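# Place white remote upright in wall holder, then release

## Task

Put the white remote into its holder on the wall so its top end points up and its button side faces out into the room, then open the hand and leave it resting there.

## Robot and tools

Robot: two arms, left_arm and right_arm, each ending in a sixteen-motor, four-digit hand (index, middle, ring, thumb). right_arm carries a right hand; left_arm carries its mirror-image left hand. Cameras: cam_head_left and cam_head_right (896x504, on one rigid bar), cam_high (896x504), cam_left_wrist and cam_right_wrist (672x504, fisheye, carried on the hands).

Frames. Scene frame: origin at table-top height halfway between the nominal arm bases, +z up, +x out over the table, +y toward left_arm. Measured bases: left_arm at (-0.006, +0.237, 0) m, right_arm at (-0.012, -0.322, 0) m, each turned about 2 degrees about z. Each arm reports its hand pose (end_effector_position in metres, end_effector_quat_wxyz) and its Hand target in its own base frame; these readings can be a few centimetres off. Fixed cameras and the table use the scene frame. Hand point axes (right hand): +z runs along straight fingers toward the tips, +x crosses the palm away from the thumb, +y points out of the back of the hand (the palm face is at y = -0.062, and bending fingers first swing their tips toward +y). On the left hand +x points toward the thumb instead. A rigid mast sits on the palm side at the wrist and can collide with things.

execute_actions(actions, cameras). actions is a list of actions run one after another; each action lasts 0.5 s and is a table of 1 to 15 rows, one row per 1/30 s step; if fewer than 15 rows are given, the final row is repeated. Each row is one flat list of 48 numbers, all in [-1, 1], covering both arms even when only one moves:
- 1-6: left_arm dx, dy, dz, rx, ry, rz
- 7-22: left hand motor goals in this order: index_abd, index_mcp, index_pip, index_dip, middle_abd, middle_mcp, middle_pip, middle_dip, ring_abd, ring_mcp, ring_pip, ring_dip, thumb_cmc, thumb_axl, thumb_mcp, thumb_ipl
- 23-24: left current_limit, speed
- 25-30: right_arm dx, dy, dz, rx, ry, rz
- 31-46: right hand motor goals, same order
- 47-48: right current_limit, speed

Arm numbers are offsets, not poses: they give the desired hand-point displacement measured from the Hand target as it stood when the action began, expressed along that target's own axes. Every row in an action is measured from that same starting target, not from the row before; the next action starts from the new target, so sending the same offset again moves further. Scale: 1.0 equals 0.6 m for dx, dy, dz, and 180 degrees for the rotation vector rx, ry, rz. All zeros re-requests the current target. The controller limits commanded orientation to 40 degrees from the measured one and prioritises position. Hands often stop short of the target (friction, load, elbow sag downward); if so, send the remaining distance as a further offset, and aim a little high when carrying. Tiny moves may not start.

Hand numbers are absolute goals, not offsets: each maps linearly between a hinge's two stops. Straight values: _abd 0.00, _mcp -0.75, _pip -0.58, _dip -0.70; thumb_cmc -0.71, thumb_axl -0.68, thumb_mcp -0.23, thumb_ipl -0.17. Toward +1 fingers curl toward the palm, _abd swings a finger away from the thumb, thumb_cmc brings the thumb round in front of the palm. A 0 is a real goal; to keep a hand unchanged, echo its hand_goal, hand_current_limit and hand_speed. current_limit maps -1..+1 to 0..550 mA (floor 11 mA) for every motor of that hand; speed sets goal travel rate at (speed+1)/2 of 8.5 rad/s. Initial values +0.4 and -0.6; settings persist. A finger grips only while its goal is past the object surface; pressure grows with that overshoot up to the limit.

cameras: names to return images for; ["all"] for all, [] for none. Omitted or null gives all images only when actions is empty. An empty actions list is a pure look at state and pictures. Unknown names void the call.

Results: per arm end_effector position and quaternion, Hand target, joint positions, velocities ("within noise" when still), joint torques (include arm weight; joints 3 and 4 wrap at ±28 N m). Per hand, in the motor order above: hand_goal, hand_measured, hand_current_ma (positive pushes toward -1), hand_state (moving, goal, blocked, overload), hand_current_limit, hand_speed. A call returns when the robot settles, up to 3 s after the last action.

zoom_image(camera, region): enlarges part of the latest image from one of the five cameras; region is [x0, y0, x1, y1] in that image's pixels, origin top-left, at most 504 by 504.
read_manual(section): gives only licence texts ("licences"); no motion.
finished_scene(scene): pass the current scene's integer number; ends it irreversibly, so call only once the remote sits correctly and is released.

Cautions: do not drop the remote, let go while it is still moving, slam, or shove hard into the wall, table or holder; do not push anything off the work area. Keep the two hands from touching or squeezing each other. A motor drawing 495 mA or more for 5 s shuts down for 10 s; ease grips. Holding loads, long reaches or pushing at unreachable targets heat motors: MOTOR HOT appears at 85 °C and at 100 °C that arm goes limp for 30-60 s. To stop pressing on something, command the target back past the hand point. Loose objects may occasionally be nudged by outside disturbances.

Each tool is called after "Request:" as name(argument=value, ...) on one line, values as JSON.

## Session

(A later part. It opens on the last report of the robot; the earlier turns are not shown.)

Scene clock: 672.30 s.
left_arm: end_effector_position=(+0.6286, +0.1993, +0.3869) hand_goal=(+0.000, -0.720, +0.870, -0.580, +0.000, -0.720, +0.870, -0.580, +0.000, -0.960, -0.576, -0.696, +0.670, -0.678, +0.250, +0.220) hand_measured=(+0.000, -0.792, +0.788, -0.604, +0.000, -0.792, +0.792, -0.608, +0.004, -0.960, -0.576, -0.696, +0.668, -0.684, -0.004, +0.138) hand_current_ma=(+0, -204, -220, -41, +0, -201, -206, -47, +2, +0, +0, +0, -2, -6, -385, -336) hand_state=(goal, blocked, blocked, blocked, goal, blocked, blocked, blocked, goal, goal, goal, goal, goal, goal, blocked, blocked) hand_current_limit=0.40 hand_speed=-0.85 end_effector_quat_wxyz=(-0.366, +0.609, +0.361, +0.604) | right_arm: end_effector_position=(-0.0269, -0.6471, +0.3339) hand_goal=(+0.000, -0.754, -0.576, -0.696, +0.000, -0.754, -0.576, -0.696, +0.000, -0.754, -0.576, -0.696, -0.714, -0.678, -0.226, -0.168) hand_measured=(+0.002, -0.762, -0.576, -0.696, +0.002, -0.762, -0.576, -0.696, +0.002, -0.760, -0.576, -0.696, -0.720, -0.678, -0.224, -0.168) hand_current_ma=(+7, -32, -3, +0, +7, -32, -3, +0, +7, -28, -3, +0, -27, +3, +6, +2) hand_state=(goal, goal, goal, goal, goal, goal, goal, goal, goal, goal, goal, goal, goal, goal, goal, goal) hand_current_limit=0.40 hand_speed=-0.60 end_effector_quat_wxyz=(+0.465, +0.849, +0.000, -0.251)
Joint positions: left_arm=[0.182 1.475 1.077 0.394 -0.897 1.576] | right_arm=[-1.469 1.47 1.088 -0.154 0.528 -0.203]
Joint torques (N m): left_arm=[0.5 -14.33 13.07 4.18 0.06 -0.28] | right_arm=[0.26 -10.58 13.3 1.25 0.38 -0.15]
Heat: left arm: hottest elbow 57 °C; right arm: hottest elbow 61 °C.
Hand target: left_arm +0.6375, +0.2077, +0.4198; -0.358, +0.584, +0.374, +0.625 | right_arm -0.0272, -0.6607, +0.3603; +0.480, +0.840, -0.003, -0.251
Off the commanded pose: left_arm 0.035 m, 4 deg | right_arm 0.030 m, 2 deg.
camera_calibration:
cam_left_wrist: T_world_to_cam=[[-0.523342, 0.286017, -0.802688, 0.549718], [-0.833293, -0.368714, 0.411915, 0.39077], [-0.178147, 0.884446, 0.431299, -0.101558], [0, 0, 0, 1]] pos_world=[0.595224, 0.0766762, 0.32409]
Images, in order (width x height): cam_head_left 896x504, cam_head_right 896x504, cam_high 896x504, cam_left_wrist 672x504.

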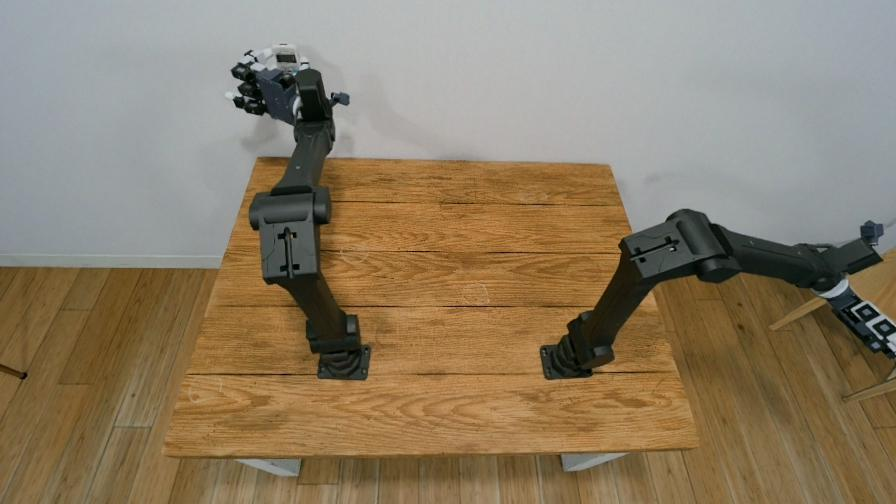

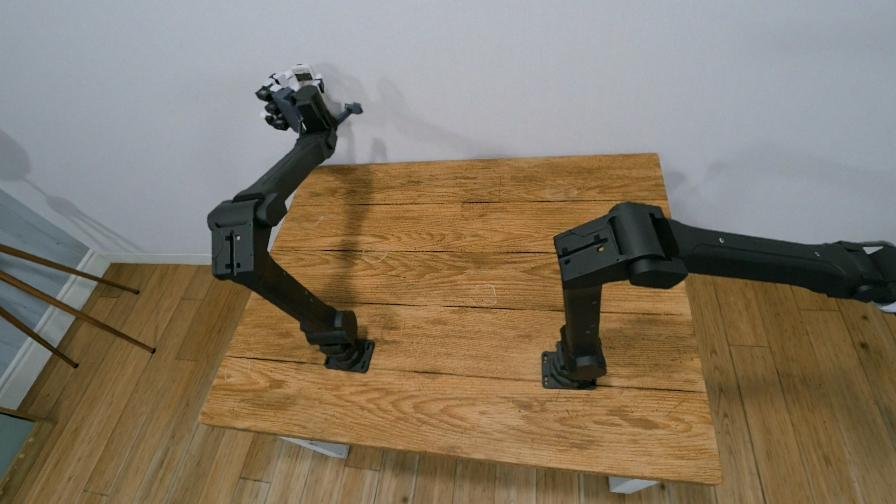

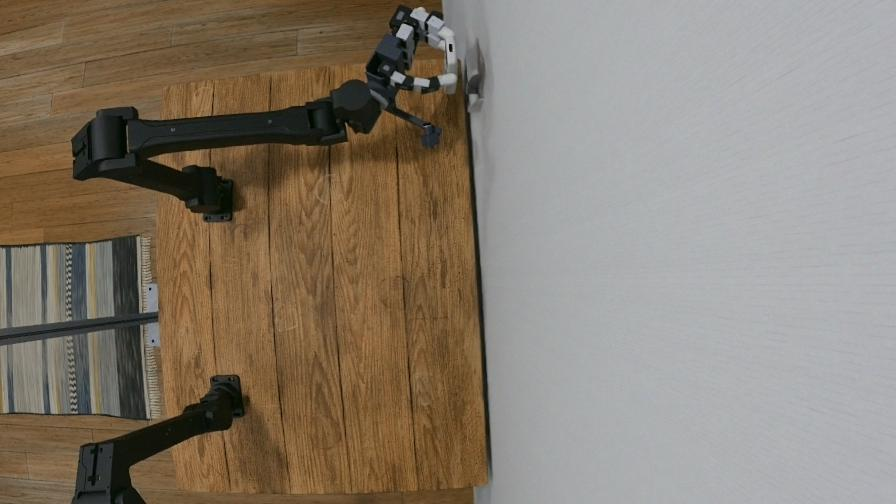

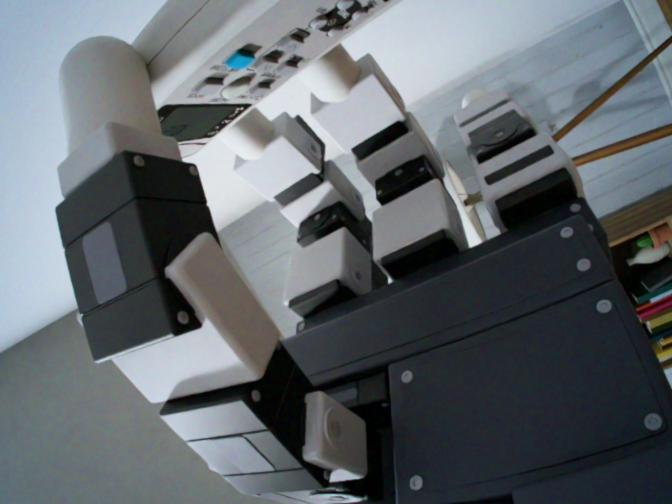

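Request:
execute_actions(actions=[[[0,0.0565,0.034,0,0,0,0,-0.72,0.87,-0.58,0,-0.72,0.87,-0.58,0,-0.959,-0.576,-0.696,0.671,-0.678,0.25,0.22,0.4,-0.85,0,0,0,0,0,0,0,-0.754,-0.576,-0.696,0,-0.754,-0.576,-0.696,0,-0.754,-0.576,-0.696,-0.714,-0.678,-0.226,-0.168,0.4,-0.6]]], cameras=["cam_head_left", "cam_head_right", "cam_high"])

Request:
zoom_image(camera="cam_head_left", region=[240, 20, 360, 140])

Request:
zoom_image(camera="cam_head_right", region=[280, 40, 400, 160])

Request:
zoom_image(camera="cam_high", region=[420, 20, 520, 120])

Scene clock: 718.43 s.
left_arm: end_effector_position=(+0.6654, +0.2074, +0.3988) hand_goal=(+0.000, -0.720, +0.870, -0.580, +0.000, -0.720, +0.870, -0.580, +0.000, -0.960, -0.576, -0.696, +0.670, -0.678, +0.250, +0.220) hand_measured=(+0.000, -0.792, +0.788, -0.604, +0.000, -0.792, +0.792, -0.608, +0.004, -0.960, -0.576, -0.696, +0.668, -0.684, -0.004, +0.138) hand_current_ma=(+0, -204, -220, -41, +0, -201, -206, -47, +2, +0, +0, +0, -2, -6, -385, -336) hand_state=(goal, blocked, blocked, blocked, goal, blocked, blocked, blocked, goal, goal, goal, goal, goal, goal, blocked, blocked) hand_current_limit=0.40 hand_speed=-0.85 end_effector_quat_wxyz=(-0.364, +0.599, +0.367, +0.612) | right_arm: end_effector_position=(-0.0269, -0.6471, +0.3339) hand_goal=(+0.000, -0.754, -0.576, -0.696, +0.000, -0.754, -0.576, -0.696, +0.000, -0.754, -0.576, -0.696, -0.714, -0.678, -0.226, -0.168) hand_measured=(+0.002, -0.762, -0.576, -0.696, +0.002, -0.762, -0.576, -0.696, +0.002, -0.760, -0.576, -0.696, -0.720, -0.678, -0.224, -0.168) hand_current_ma=(+7, -32, -3, +0, +7, -32, -3, +0, +7, -28, -3, +0, -27, +3, +6, +2) hand_state=(goal, goal, goal, goal, goal, goal, goal, goal, goal, goal, goal, goal, goal, goal, goal, goal) hand_current_limit=0.40 hand_speed=-0.60 end_effector_quat_wxyz=(+0.465, +0.849, +0.000, -0.251)
Joint positions: left_arm=[0.182 1.567 1.196 0.394 -0.905 1.576] | right_arm=[-1.469 1.47 1.088 -0.154 0.528 -0.203]
Joint torques (N m): left_arm=[0.26 -15.27 13.23 3.12 0.03 -0.27] | right_arm=[0.26 -10.58 13.3 1.26 0.38 -0.15]
Heat: left arm: hottest elbow 56 °C; right arm: hottest elbow 62 °C.
Hand target: left_arm +0.6769, +0.2100, +0.4226; -0.358, +0.584, +0.374, +0.625 | right_arm -0.0272, -0.6607, +0.3603; +0.480, +0.840, -0.003, -0.251
Off the commanded pose: left_arm 0.026 m, 3 deg | right_arm 0.030 m, 2 deg.
Images, in order (width x height): cam_head_left 896x504, cam_head_right 896x504, cam_high 896x504.

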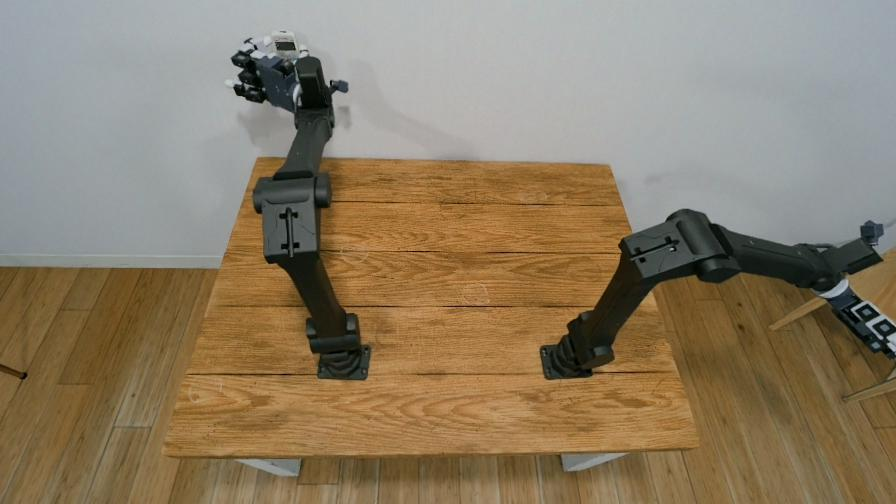

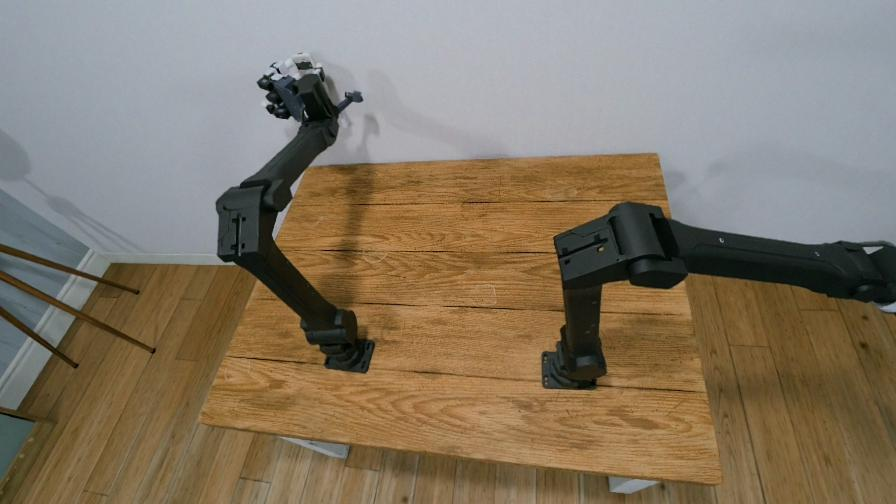

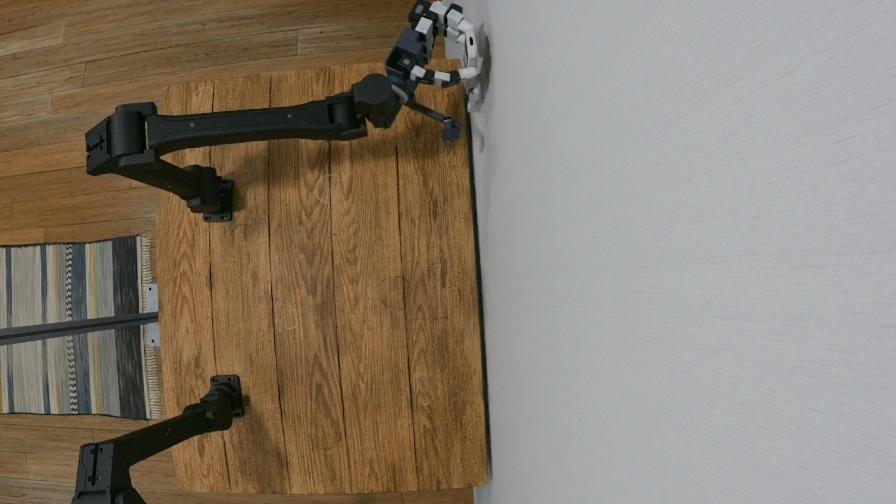

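Scaled by 4.200 from the camera's 896x504 image, which has a finer 1280x720 frame.

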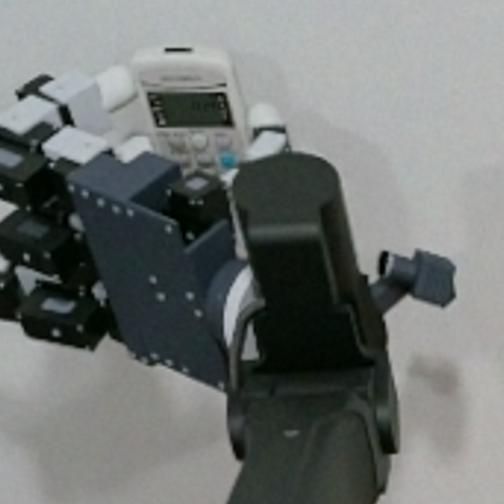

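Scaled by 4.200 from the camera's 896x504 image, which has a finer 1280x720 frame.

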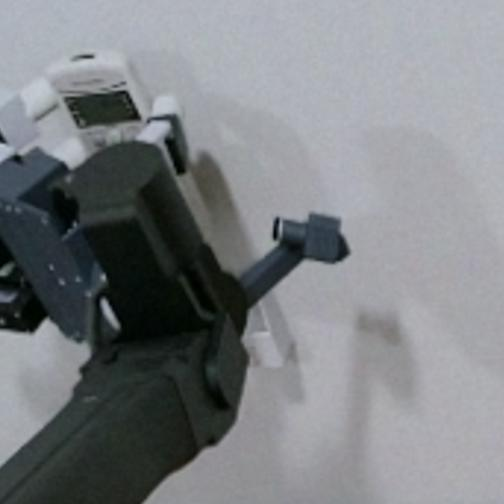

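Scaled by 5.040 from the camera's 896x504 image, which has a finer 1280x720 frame.

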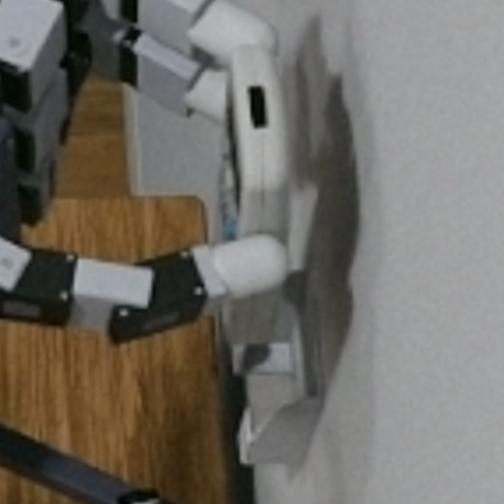

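Request:
execute_actions(actions=[[[0,0.0239,0.0118,-0.0005,-0.003,0.003,0,-0.72,0.87,-0.58,0,-0.72,0.87,-0.58,0,-0.959,-0.576,-0.696,0.671,-0.678,0.25,0.22,0.4,-0.85,0,0,0,0,0,0,0,-0.754,-0.576,-0.696,0,-0.754,-0.576,-0.696,0,-0.754,-0.576,-0.696,-0.714,-0.678,-0.226,-0.168,0.4,-0.6]]], cameras=["cam_head_left", "cam_head_right", "cam_high"])

Request:
zoom_image(camera="cam_head_right", region=[280, 40, 400, 160])

Request:
zoom_image(camera="cam_high", region=[420, 20, 520, 120])

Scene clock: 734.43 s.
left_arm: end_effector_position=(+0.6796, +0.2106, +0.4014) hand_goal=(+0.000, -0.720, +0.870, -0.580, +0.000, -0.720, +0.870, -0.580, +0.000, -0.960, -0.576, -0.696, +0.670, -0.678, +0.250, +0.220) hand_measured=(+0.000, -0.792, +0.788, -0.604, +0.000, -0.792, +0.792, -0.608, +0.004, -0.960, -0.576, -0.696, +0.668, -0.684, -0.004, +0.138) hand_current_ma=(+0, -204, -220, -41, +0, -201, -206, -47, +2, +0, +0, +0, -2, -6, -385, -336) hand_state=(goal, blocked, blocked, blocked, goal, blocked, blocked, blocked, goal, goal, goal, goal, goal, goal, blocked, blocked) hand_current_limit=0.40 hand_speed=-0.85 end_effector_quat_wxyz=(-0.367, +0.602, +0.367, +0.608) | right_arm: end_effector_position=(-0.0269, -0.6471, +0.3339) hand_goal=(+0.000, -0.754, -0.576, -0.696, +0.000, -0.754, -0.576, -0.696, +0.000, -0.754, -0.576, -0.696, -0.714, -0.678, -0.226, -0.168) hand_measured=(+0.002, -0.762, -0.576, -0.696, +0.002, -0.762, -0.576, -0.696, +0.002, -0.760, -0.576, -0.696, -0.720, -0.678, -0.224, -0.168) hand_current_ma=(+7, -32, -3, +0, +7, -32, -3, +0, +7, -28, -3, +0, -27, +3, +6, +2) hand_state=(goal, goal, goal, goal, goal, goal, goal, goal, goal, goal, goal, goal, goal, goal, goal, goal) hand_current_limit=0.40 hand_speed=-0.60 end_effector_quat_wxyz=(+0.465, +0.849, +0.000, -0.251)
Joint positions: left_arm=[0.182 1.598 1.248 0.362 -0.908 1.576] | right_arm=[-1.469 1.47 1.088 -0.154 0.528 -0.203]
Joint torques (N m): left_arm=[-0.21 -14.92 13.49 2.89 -0.03 -0.32] | right_arm=[0.26 -10.64 13.3 1.26 0.38 -0.15]
Heat: left arm: hottest elbow 59 °C; right arm: hottest elbow 62 °C.
Hand target: left_arm +0.6928, +0.2096, +0.4234; -0.358, +0.589, +0.373, +0.621 | right_arm -0.0272, -0.6607, +0.3603; +0.480, +0.840, -0.003, -0.251
Off the commanded pose: left_arm 0.026 m, 2 deg | right_arm 0.030 m, 2 deg.
Images, in order (width x height): cam_head_left 896x504, cam_head_right 896x504, cam_high 896x504.

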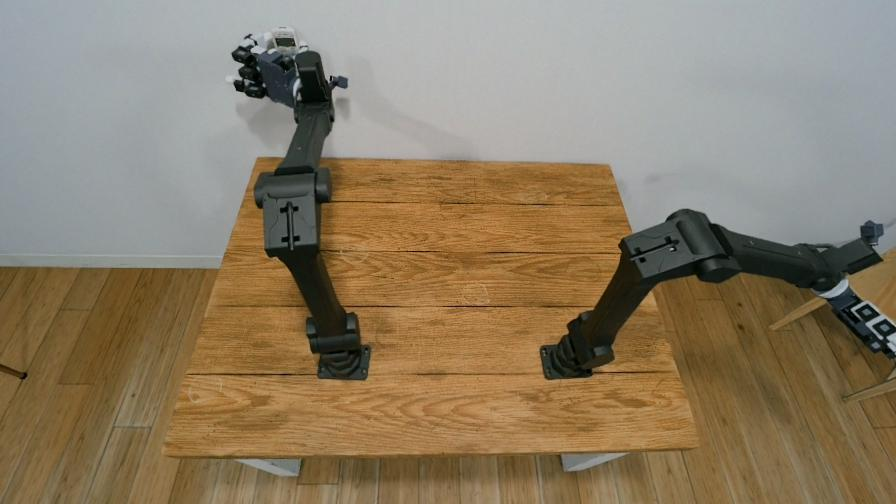

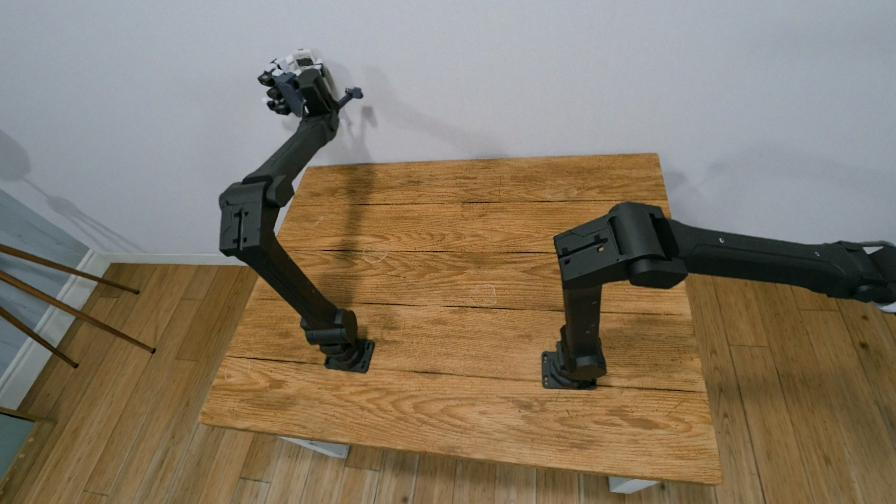

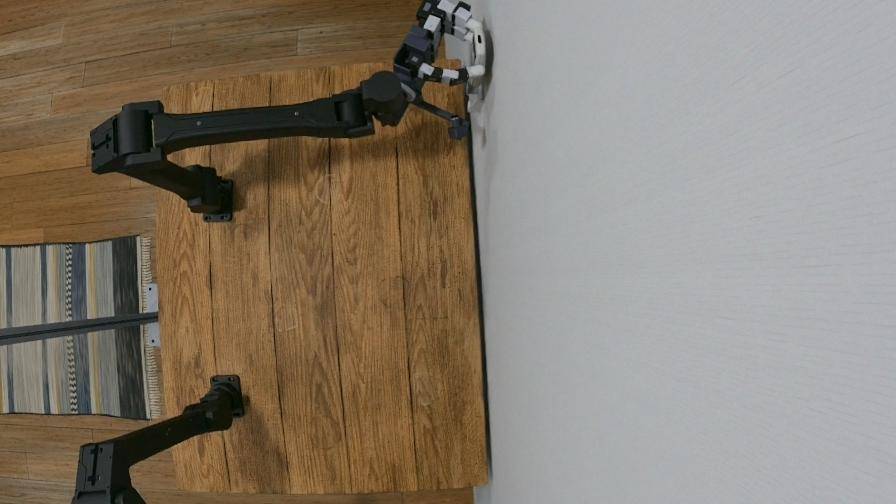

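Scaled by 4.200 from the camera's 896x504 image, which has a finer 1280x720 frame.

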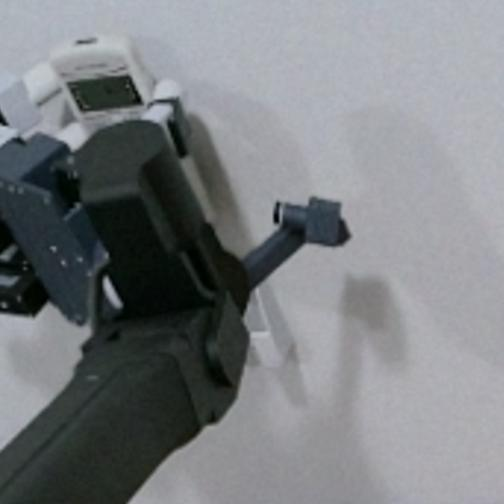

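Scaled by 5.040 from the camera's 896x504 image, which has a finer 1280x720 frame.

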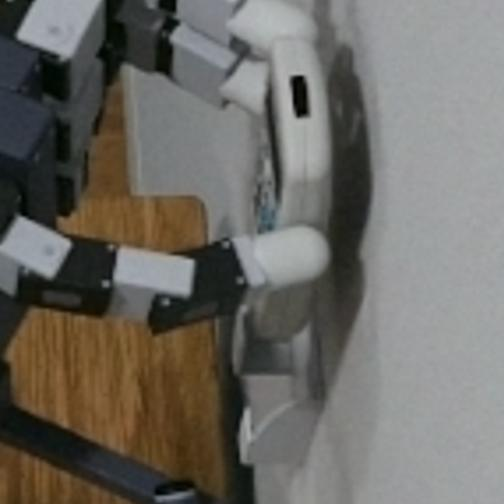

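Request:
zoom_image(camera="cam_high", region=[455, 60, 505, 115])

Request:
zoom_image(camera="cam_head_right", region=[315, 90, 365, 145])

Scaled by 9.164 from the camera's 896x504 image, which has a finer 1280x720 frame.

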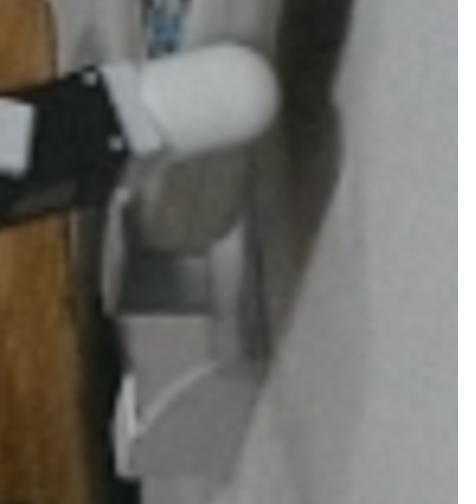

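Scaled by 9.164 from the camera's 896x504 image, which has a finer 1280x720 frame.

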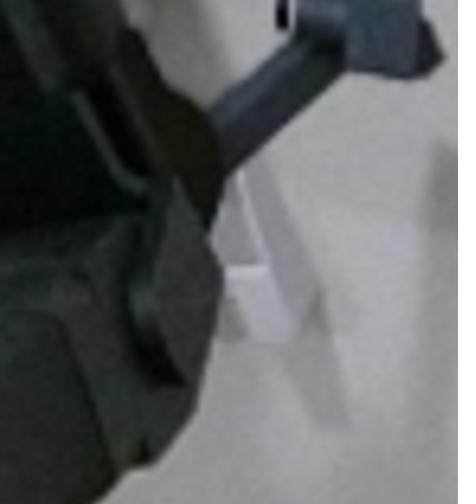

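Request:
execute_actions(actions=[[[-0.0417,0.0125,0.0035,0,0,0,0,-0.72,0.87,-0.58,0,-0.72,0.87,-0.58,0,-0.959,-0.576,-0.696,0.671,-0.678,0.25,0.22,0.4,-0.85,0,0,0,0,0,0,0,-0.754,-0.576,-0.696,0,-0.754,-0.576,-0.696,0,-0.754,-0.576,-0.696,-0.714,-0.678,-0.226,-0.168,0.4,-0.6]]], cameras=["cam_head_left", "cam_head_right", "cam_high"])

Request:
zoom_image(camera="cam_high", region=[455, 60, 505, 115])

Request:
zoom_image(camera="cam_head_right", region=[285, 50, 365, 130])

Request:
zoom_image(camera="cam_head_left", region=[250, 20, 330, 100])

Scene clock: 764.07 s.
left_arm: end_effector_position=(+0.6923, +0.2127, +0.3722) hand_goal=(+0.000, -0.720, +0.870, -0.580, +0.000, -0.720, +0.870, -0.580, +0.000, -0.960, -0.576, -0.696, +0.670, -0.678, +0.250, +0.220) hand_measured=(+0.000, -0.792, +0.788, -0.604, +0.000, -0.792, +0.792, -0.608, +0.004, -0.960, -0.576, -0.696, +0.668, -0.684, -0.004, +0.138) hand_current_ma=(+0, -204, -220, -41, +0, -201, -206, -47, +2, +0, +0, +0, -2, -6, -385, -336) hand_state=(goal, blocked, blocked, blocked, goal, blocked, blocked, blocked, goal, goal, goal, goal, goal, goal, blocked, blocked) hand_current_limit=0.40 hand_speed=-0.85 end_effector_quat_wxyz=(-0.371, +0.609, +0.365, +0.599) | right_arm: end_effector_position=(-0.0269, -0.6471, +0.3339) hand_goal=(+0.000, -0.754, -0.576, -0.696, +0.000, -0.754, -0.576, -0.696, +0.000, -0.754, -0.576, -0.696, -0.714, -0.678, -0.226, -0.168) hand_measured=(+0.002, -0.762, -0.576, -0.696, +0.002, -0.762, -0.576, -0.696, +0.002, -0.760, -0.576, -0.696, -0.720, -0.678, -0.224, -0.168) hand_current_ma=(+7, -32, -3, +0, +7, -32, -3, +0, +7, -28, -3, +0, -27, +3, +6, +2) hand_state=(goal, goal, goal, goal, goal, goal, goal, goal, goal, goal, goal, goal, goal, goal, goal, goal) hand_current_limit=0.40 hand_speed=-0.60 end_effector_quat_wxyz=(+0.465, +0.849, +0.000, -0.251)
Joint positions: left_arm=[0.181 1.651 1.249 0.391 -0.913 1.576] | right_arm=[-1.469 1.47 1.088 -0.154 0.528 -0.203]
Joint torques (N m): left_arm=[-0.21 -17.26 12.19 4.18 -0.04 -0.31] | right_arm=[0.26 -10.58 13.31 1.25 0.38 -0.15]
Heat: left arm: hottest elbow 67 °C; right arm: hottest elbow 63 °C.
Hand target: left_arm +0.7018, +0.2081, +0.3986; -0.358, +0.589, +0.373, +0.621 | right_arm -0.0272, -0.6607, +0.3603; +0.480, +0.840, -0.003, -0.251
Off the commanded pose: left_arm 0.028 m, 4 deg | right_arm 0.030 m, 2 deg.
Images, in order (width x height): cam_head_left 896x504, cam_head_right 896x504, cam_high 896x504.

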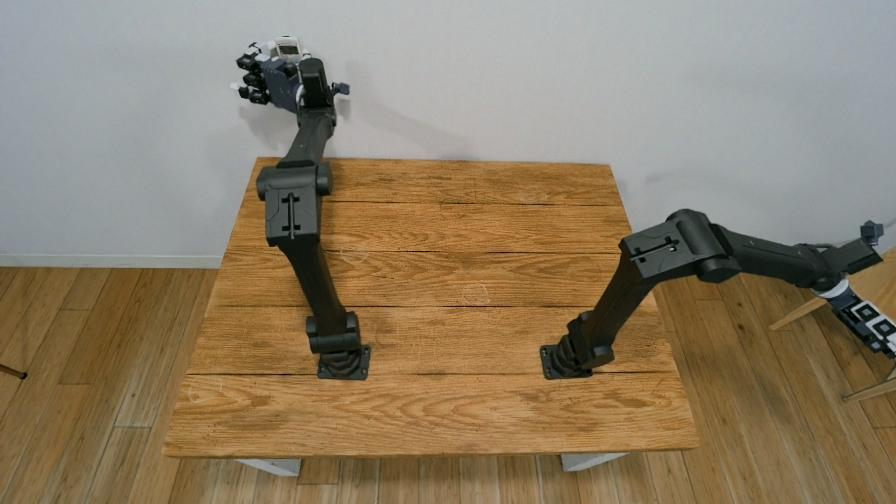

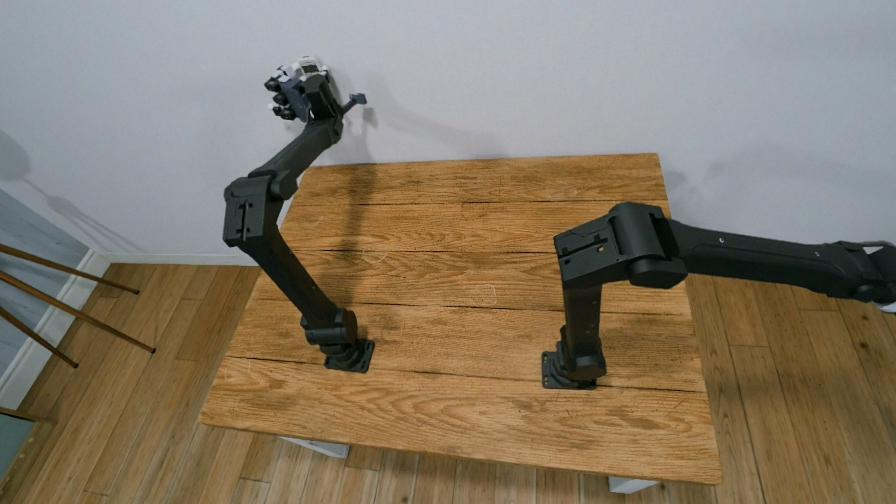

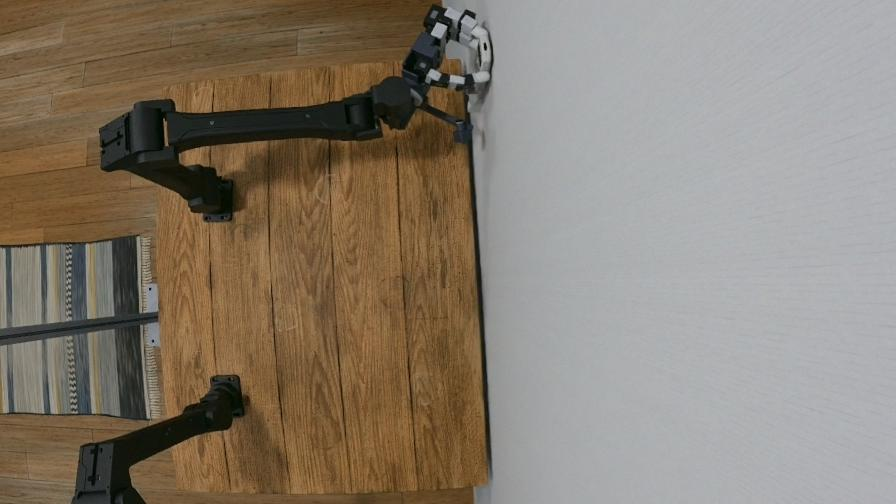

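Scaled by 9.164 from the camera's 896x504 image, which has a finer 1280x720 frame.

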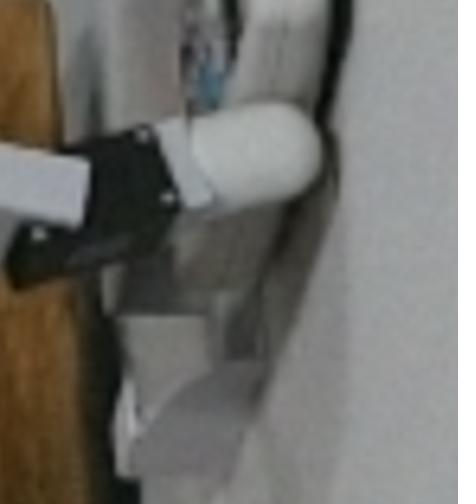

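Scaled by 6.300 from the camera's 896x504 image, which has a finer 1280x720 frame.

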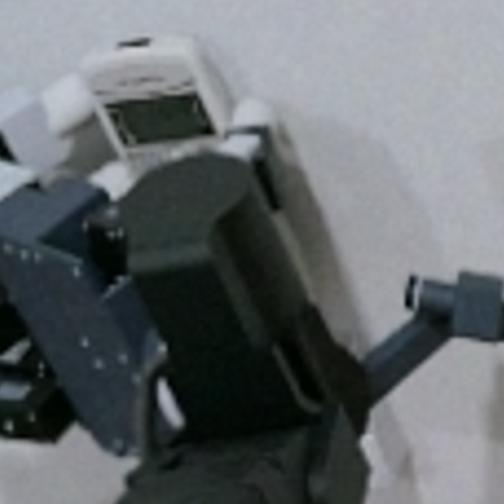

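Scaled by 6.300 from the camera's 896x504 image, which has a finer 1280x720 frame.

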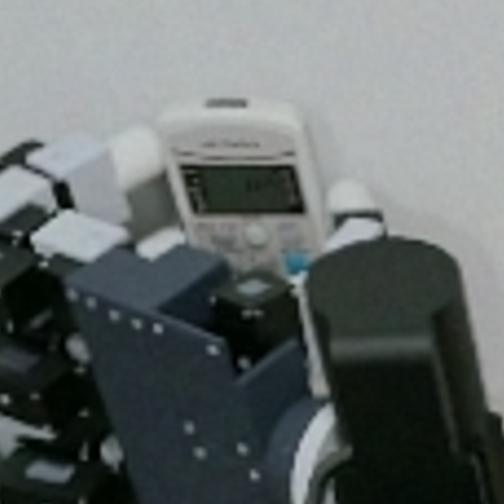

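Request:
execute_actions(actions=[[[-0.0133,0.001,-0.0082,-0.0036,0.0025,-0.0047,0,-0.72,0.87,-0.58,0,-0.72,0.87,-0.58,0,-0.959,-0.576,-0.696,0.671,-0.678,0.25,0.22,0.4,-0.85,0,0,0,0,0,0,0,-0.754,-0.576,-0.696,0,-0.754,-0.576,-0.696,0,-0.754,-0.576,-0.696,-0.714,-0.678,-0.226,-0.168,0.4,-0.6]]], cameras=["cam_high"])

Request:
zoom_image(camera="cam_high", region=[455, 60, 505, 115])

Scene clock: 777.70 s.
left_arm: end_effector_position=(+0.6920, +0.2107, +0.3818) hand_goal=(+0.000, -0.720, +0.870, -0.580, +0.000, -0.720, +0.870, -0.580, +0.000, -0.960, -0.576, -0.696, +0.670, -0.678, +0.250, +0.220) hand_measured=(+0.000, -0.792, +0.788, -0.604, +0.000, -0.792, +0.792, -0.608, +0.004, -0.960, -0.576, -0.696, +0.668, -0.684, -0.004, +0.138) hand_current_ma=(+0, -204, -220, -41, +0, -201, -206, -47, +2, +0, +0, +0, -1, -6, -385, -336) hand_state=(goal, blocked, blocked, blocked, goal, blocked, blocked, blocked, goal, goal, goal, goal, goal, goal, blocked, blocked) hand_current_limit=0.40 hand_speed=-0.85 end_effector_quat_wxyz=(-0.365, +0.597, +0.368, +0.613) | right_arm: end_effector_position=(-0.0269, -0.6471, +0.3339) hand_goal=(+0.000, -0.754, -0.576, -0.696, +0.000, -0.754, -0.576, -0.696, +0.000, -0.754, -0.576, -0.696, -0.714, -0.678, -0.226, -0.168) hand_measured=(+0.002, -0.762, -0.576, -0.696, +0.002, -0.762, -0.576, -0.696, +0.002, -0.760, -0.576, -0.696, -0.720, -0.678, -0.224, -0.168) hand_current_ma=(+7, -32, -3, +0, +7, -32, -3, +0, +7, -28, -3, +0, -27, +3, +6, +2) hand_state=(goal, goal, goal, goal, goal, goal, goal, goal, goal, goal, goal, goal, goal, goal, goal, goal) hand_current_limit=0.40 hand_speed=-0.60 end_effector_quat_wxyz=(+0.465, +0.849, +0.000, -0.251)
Joint positions: left_arm=[0.178 1.651 1.249 0.429 -0.912 1.576] | right_arm=[-1.469 1.47 1.088 -0.154 0.528 -0.203]
Joint torques (N m): left_arm=[-0.67 -16.56 10.71 4.48 0.2 -0.34] | right_arm=[0.26 -10.7 13.3 1.25 0.38 -0.15]
Heat: left arm: hottest elbow 67 °C; right arm: hottest elbow 63 °C.
Hand target: left_arm +0.7004, +0.2035, +0.3906; -0.352, +0.586, +0.372, +0.628 | right_arm -0.0272, -0.6607, +0.3603; +0.480, +0.840, -0.003, -0.251
Off the commanded pose: left_arm 0.014 m, 3 deg | right_arm 0.030 m, 2 deg.
Images, in order (width x height): cam_high 896x504.

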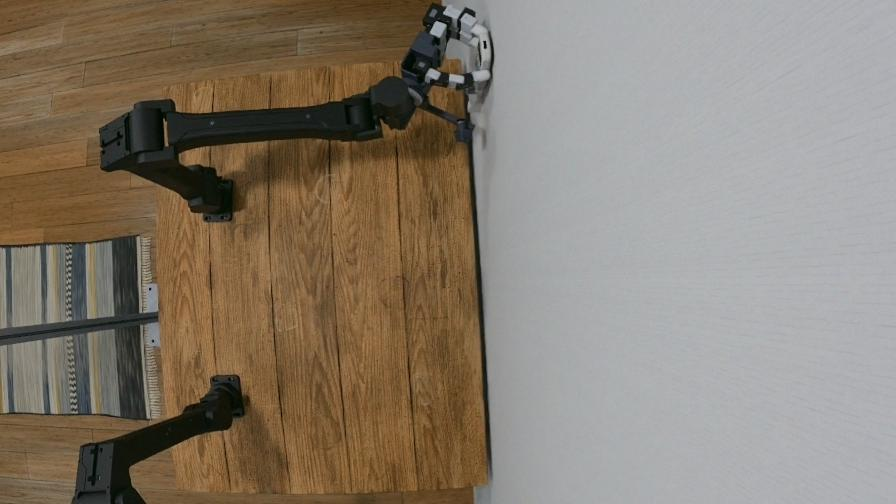

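Scaled by 9.164 from the camera's 896x504 image, which has a finer 1280x720 frame.

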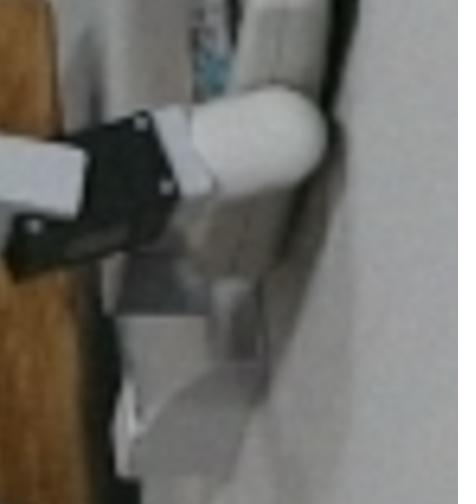

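Request:
execute_actions(actions=[[[-0.05,0.0023,-0.0044,0.001,-0.0012,0.0023,0,-0.72,0.87,-0.58,0,-0.72,0.87,-0.58,0,-0.959,-0.576,-0.696,0.671,-0.678,0.25,0.22,0.4,-0.85,0,0,0,0,0,0,0,-0.754,-0.576,-0.696,0,-0.754,-0.576,-0.696,0,-0.754,-0.576,-0.696,-0.714,-0.678,-0.226,-0.168,0.4,-0.6]]], cameras=["cam_high", "cam_head_right"])

Request:
zoom_image(camera="cam_high", region=[455, 60, 505, 115])

Request:
zoom_image(camera="cam_head_right", region=[285, 50, 385, 150])

Scene clock: 784.60 s.
left_arm: end_effector_position=(+0.6937, +0.2093, +0.3698) hand_goal=(+0.000, -0.720, +0.870, -0.580, +0.000, -0.720, +0.870, -0.580, +0.000, -0.960, -0.576, -0.696, +0.670, -0.678, +0.250, +0.220) hand_measured=(+0.000, -0.792, +0.788, -0.608, +0.000, -0.792, +0.800, -0.608, +0.004, -0.960, -0.576, -0.696, +0.662, -0.684, -0.006, +0.138) hand_current_ma=(+0, -204, -220, -48, +0, -201, -176, -47, +2, +0, +0, +0, -9, -9, -385, -336) hand_state=(goal, blocked, blocked, blocked, goal, blocked, blocked, blocked, goal, goal, goal, goal, goal, goal, blocked, blocked) hand_current_limit=0.40 hand_speed=-0.85 end_effector_quat_wxyz=(-0.362, +0.588, +0.373, +0.620) | right_arm: end_effector_position=(-0.0269, -0.6471, +0.3339) hand_goal=(+0.000, -0.754, -0.576, -0.696, +0.000, -0.754, -0.576, -0.696, +0.000, -0.754, -0.576, -0.696, -0.714, -0.678, -0.226, -0.168) hand_measured=(+0.002, -0.762, -0.576, -0.696, +0.002, -0.762, -0.576, -0.696, +0.002, -0.760, -0.576, -0.696, -0.720, -0.678, -0.224, -0.168) hand_current_ma=(+7, -32, -3, +0, +7, -32, -3, +0, +7, -28, -3, +0, -27, +3, +6, +2) hand_state=(goal, goal, goal, goal, goal, goal, goal, goal, goal, goal, goal, goal, goal, goal, goal, goal) hand_current_limit=0.40 hand_speed=-0.60 end_effector_quat_wxyz=(+0.465, +0.849, +0.000, -0.251)
Joint positions: left_arm=[0.174 1.677 1.23 0.499 -0.92 1.576] | right_arm=[-1.469 1.47 1.088 -0.154 0.528 -0.203]
Joint torques (N m): left_arm=[-1.2 -15.5 9.17 4.22 0.16 -0.33] | right_arm=[0.26 -10.58 13.3 1.24 0.38 -0.16]
Heat: left arm: hottest elbow 65 °C; right arm: hottest elbow 63 °C.
Hand target: left_arm +0.7023, +0.2008, +0.3607; -0.354, +0.588, +0.372, +0.625 | right_arm -0.0272, -0.6607, +0.3603; +0.480, +0.840, -0.003, -0.251
Off the commanded pose: left_arm 0.015 m, 1 deg | right_arm 0.030 m, 2 deg.
Images, in order (width x height): cam_head_right 896x504, cam_high 896x504.

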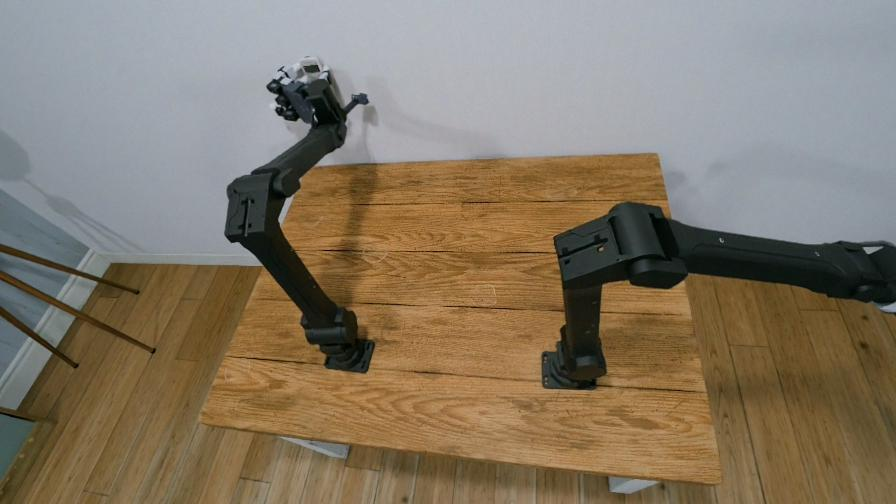

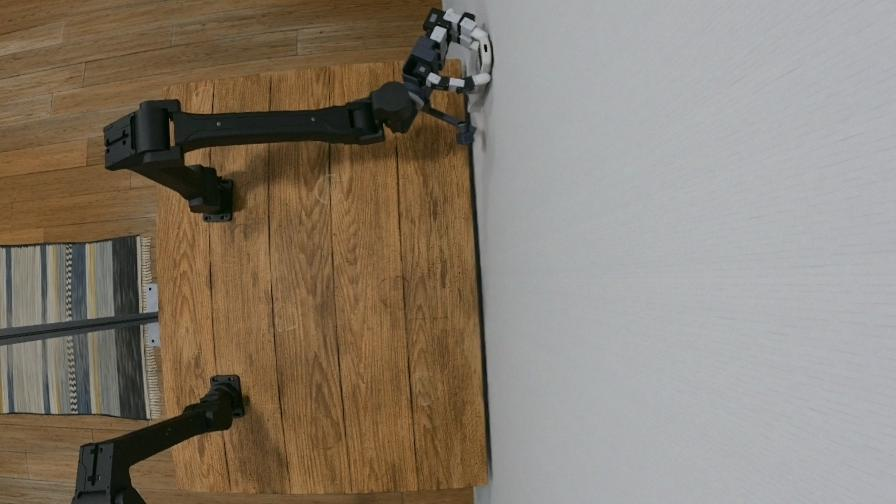

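Scaled by 9.164 from the camera's 896x504 image, which has a finer 1280x720 frame.

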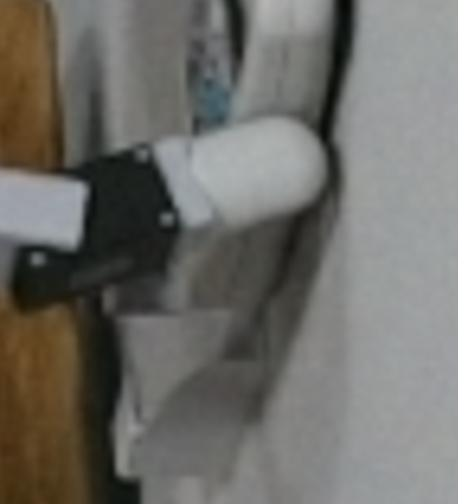

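Scaled by 5.040 from the camera's 896x504 image, which has a finer 1280x720 frame.

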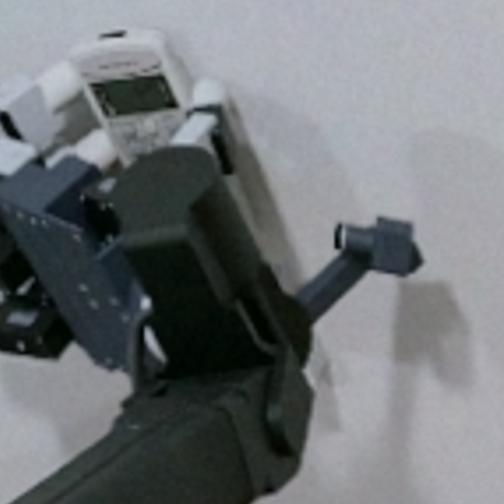

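Request:
execute_actions(actions=[[[0.0333,-0.0173,-0.01,-0.002,-0.0085,0.0105,0,-0.72,0.87,-0.58,0,-0.72,0.87,-0.58,0,-0.959,-0.576,-0.696,0.671,-0.678,0.25,0.22,0.4,-0.85,0,0,0,0,0,0,0,-0.754,-0.576,-0.696,0,-0.754,-0.576,-0.696,0,-0.754,-0.576,-0.696,-0.714,-0.678,-0.226,-0.168,0.4,-0.6]]], cameras=["cam_high"])

Request:
zoom_image(camera="cam_high", region=[455, 60, 505, 115])

Scene clock: 795.37 s.
left_arm: end_effector_position=(+0.6912, +0.2069, +0.3627) hand_goal=(+0.000, -0.720, +0.870, -0.580, +0.000, -0.720, +0.870, -0.580, +0.000, -0.960, -0.576, -0.696, +0.670, -0.678, +0.250, +0.220) hand_measured=(+0.000, -0.792, +0.788, -0.608, +0.000, -0.792, +0.800, -0.608, +0.004, -0.960, -0.576, -0.696, +0.662, -0.684, -0.006, +0.138) hand_current_ma=(+0, -204, -220, -48, +0, -201, -176, -47, +2, +0, +0, +0, -8, -9, -385, -336) hand_state=(goal, blocked, blocked, blocked, goal, blocked, blocked, blocked, goal, goal, goal, goal, goal, goal, blocked, blocked) hand_current_limit=0.40 hand_speed=-0.85 end_effector_quat_wxyz=(-0.367, +0.611, +0.361, +0.602) | right_arm: end_effector_position=(-0.0269, -0.6471, +0.3339) hand_goal=(+0.000, -0.754, -0.576, -0.696, +0.000, -0.754, -0.576, -0.696, +0.000, -0.754, -0.576, -0.696, -0.714, -0.678, -0.226, -0.168) hand_measured=(+0.002, -0.762, -0.576, -0.696, +0.002, -0.762, -0.576, -0.696, +0.002, -0.760, -0.576, -0.696, -0.720, -0.678, -0.224, -0.168) hand_current_ma=(+7, -32, -3, +0, +7, -32, -3, +0, +7, -28, -3, +0, -27, +3, +6, +2) hand_state=(goal, goal, goal, goal, goal, goal, goal, goal, goal, goal, goal, goal, goal, goal, goal, goal) hand_current_limit=0.40 hand_speed=-0.60 end_effector_quat_wxyz=(+0.465, +0.849, +0.000, -0.251)
Joint positions: left_arm=[0.174 1.654 1.225 0.419 -0.908 1.576] | right_arm=[-1.469 1.47 1.088 -0.154 0.528 -0.203]
Joint torques (N m): left_arm=[-0.73 -19.6 9.52 3.04 0.1 -0.33] | right_arm=[0.32 -10.58 13.29 1.24 0.38 -0.15]
Heat: left arm: hottest elbow 62 °C; right arm: hottest elbow 64 °C.
Hand target: left_arm +0.6891, +0.2003, +0.3798; -0.358, +0.603, +0.365, +0.612 | right_arm -0.0272, -0.6607, +0.3603; +0.480, +0.840, -0.003, -0.251
Off the commanded pose: left_arm 0.019 m, 2 deg | right_arm 0.030 m, 2 deg.
Images, in order (width x height): cam_high 896x504.

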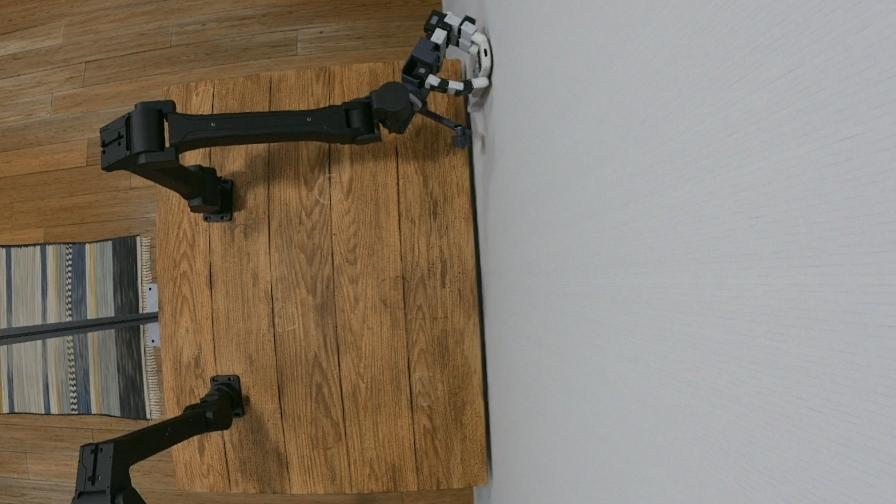

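Scaled by 9.164 from the camera's 896x504 image, which has a finer 1280x720 frame.

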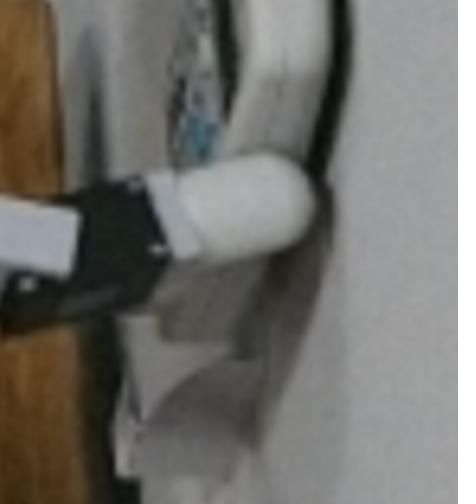

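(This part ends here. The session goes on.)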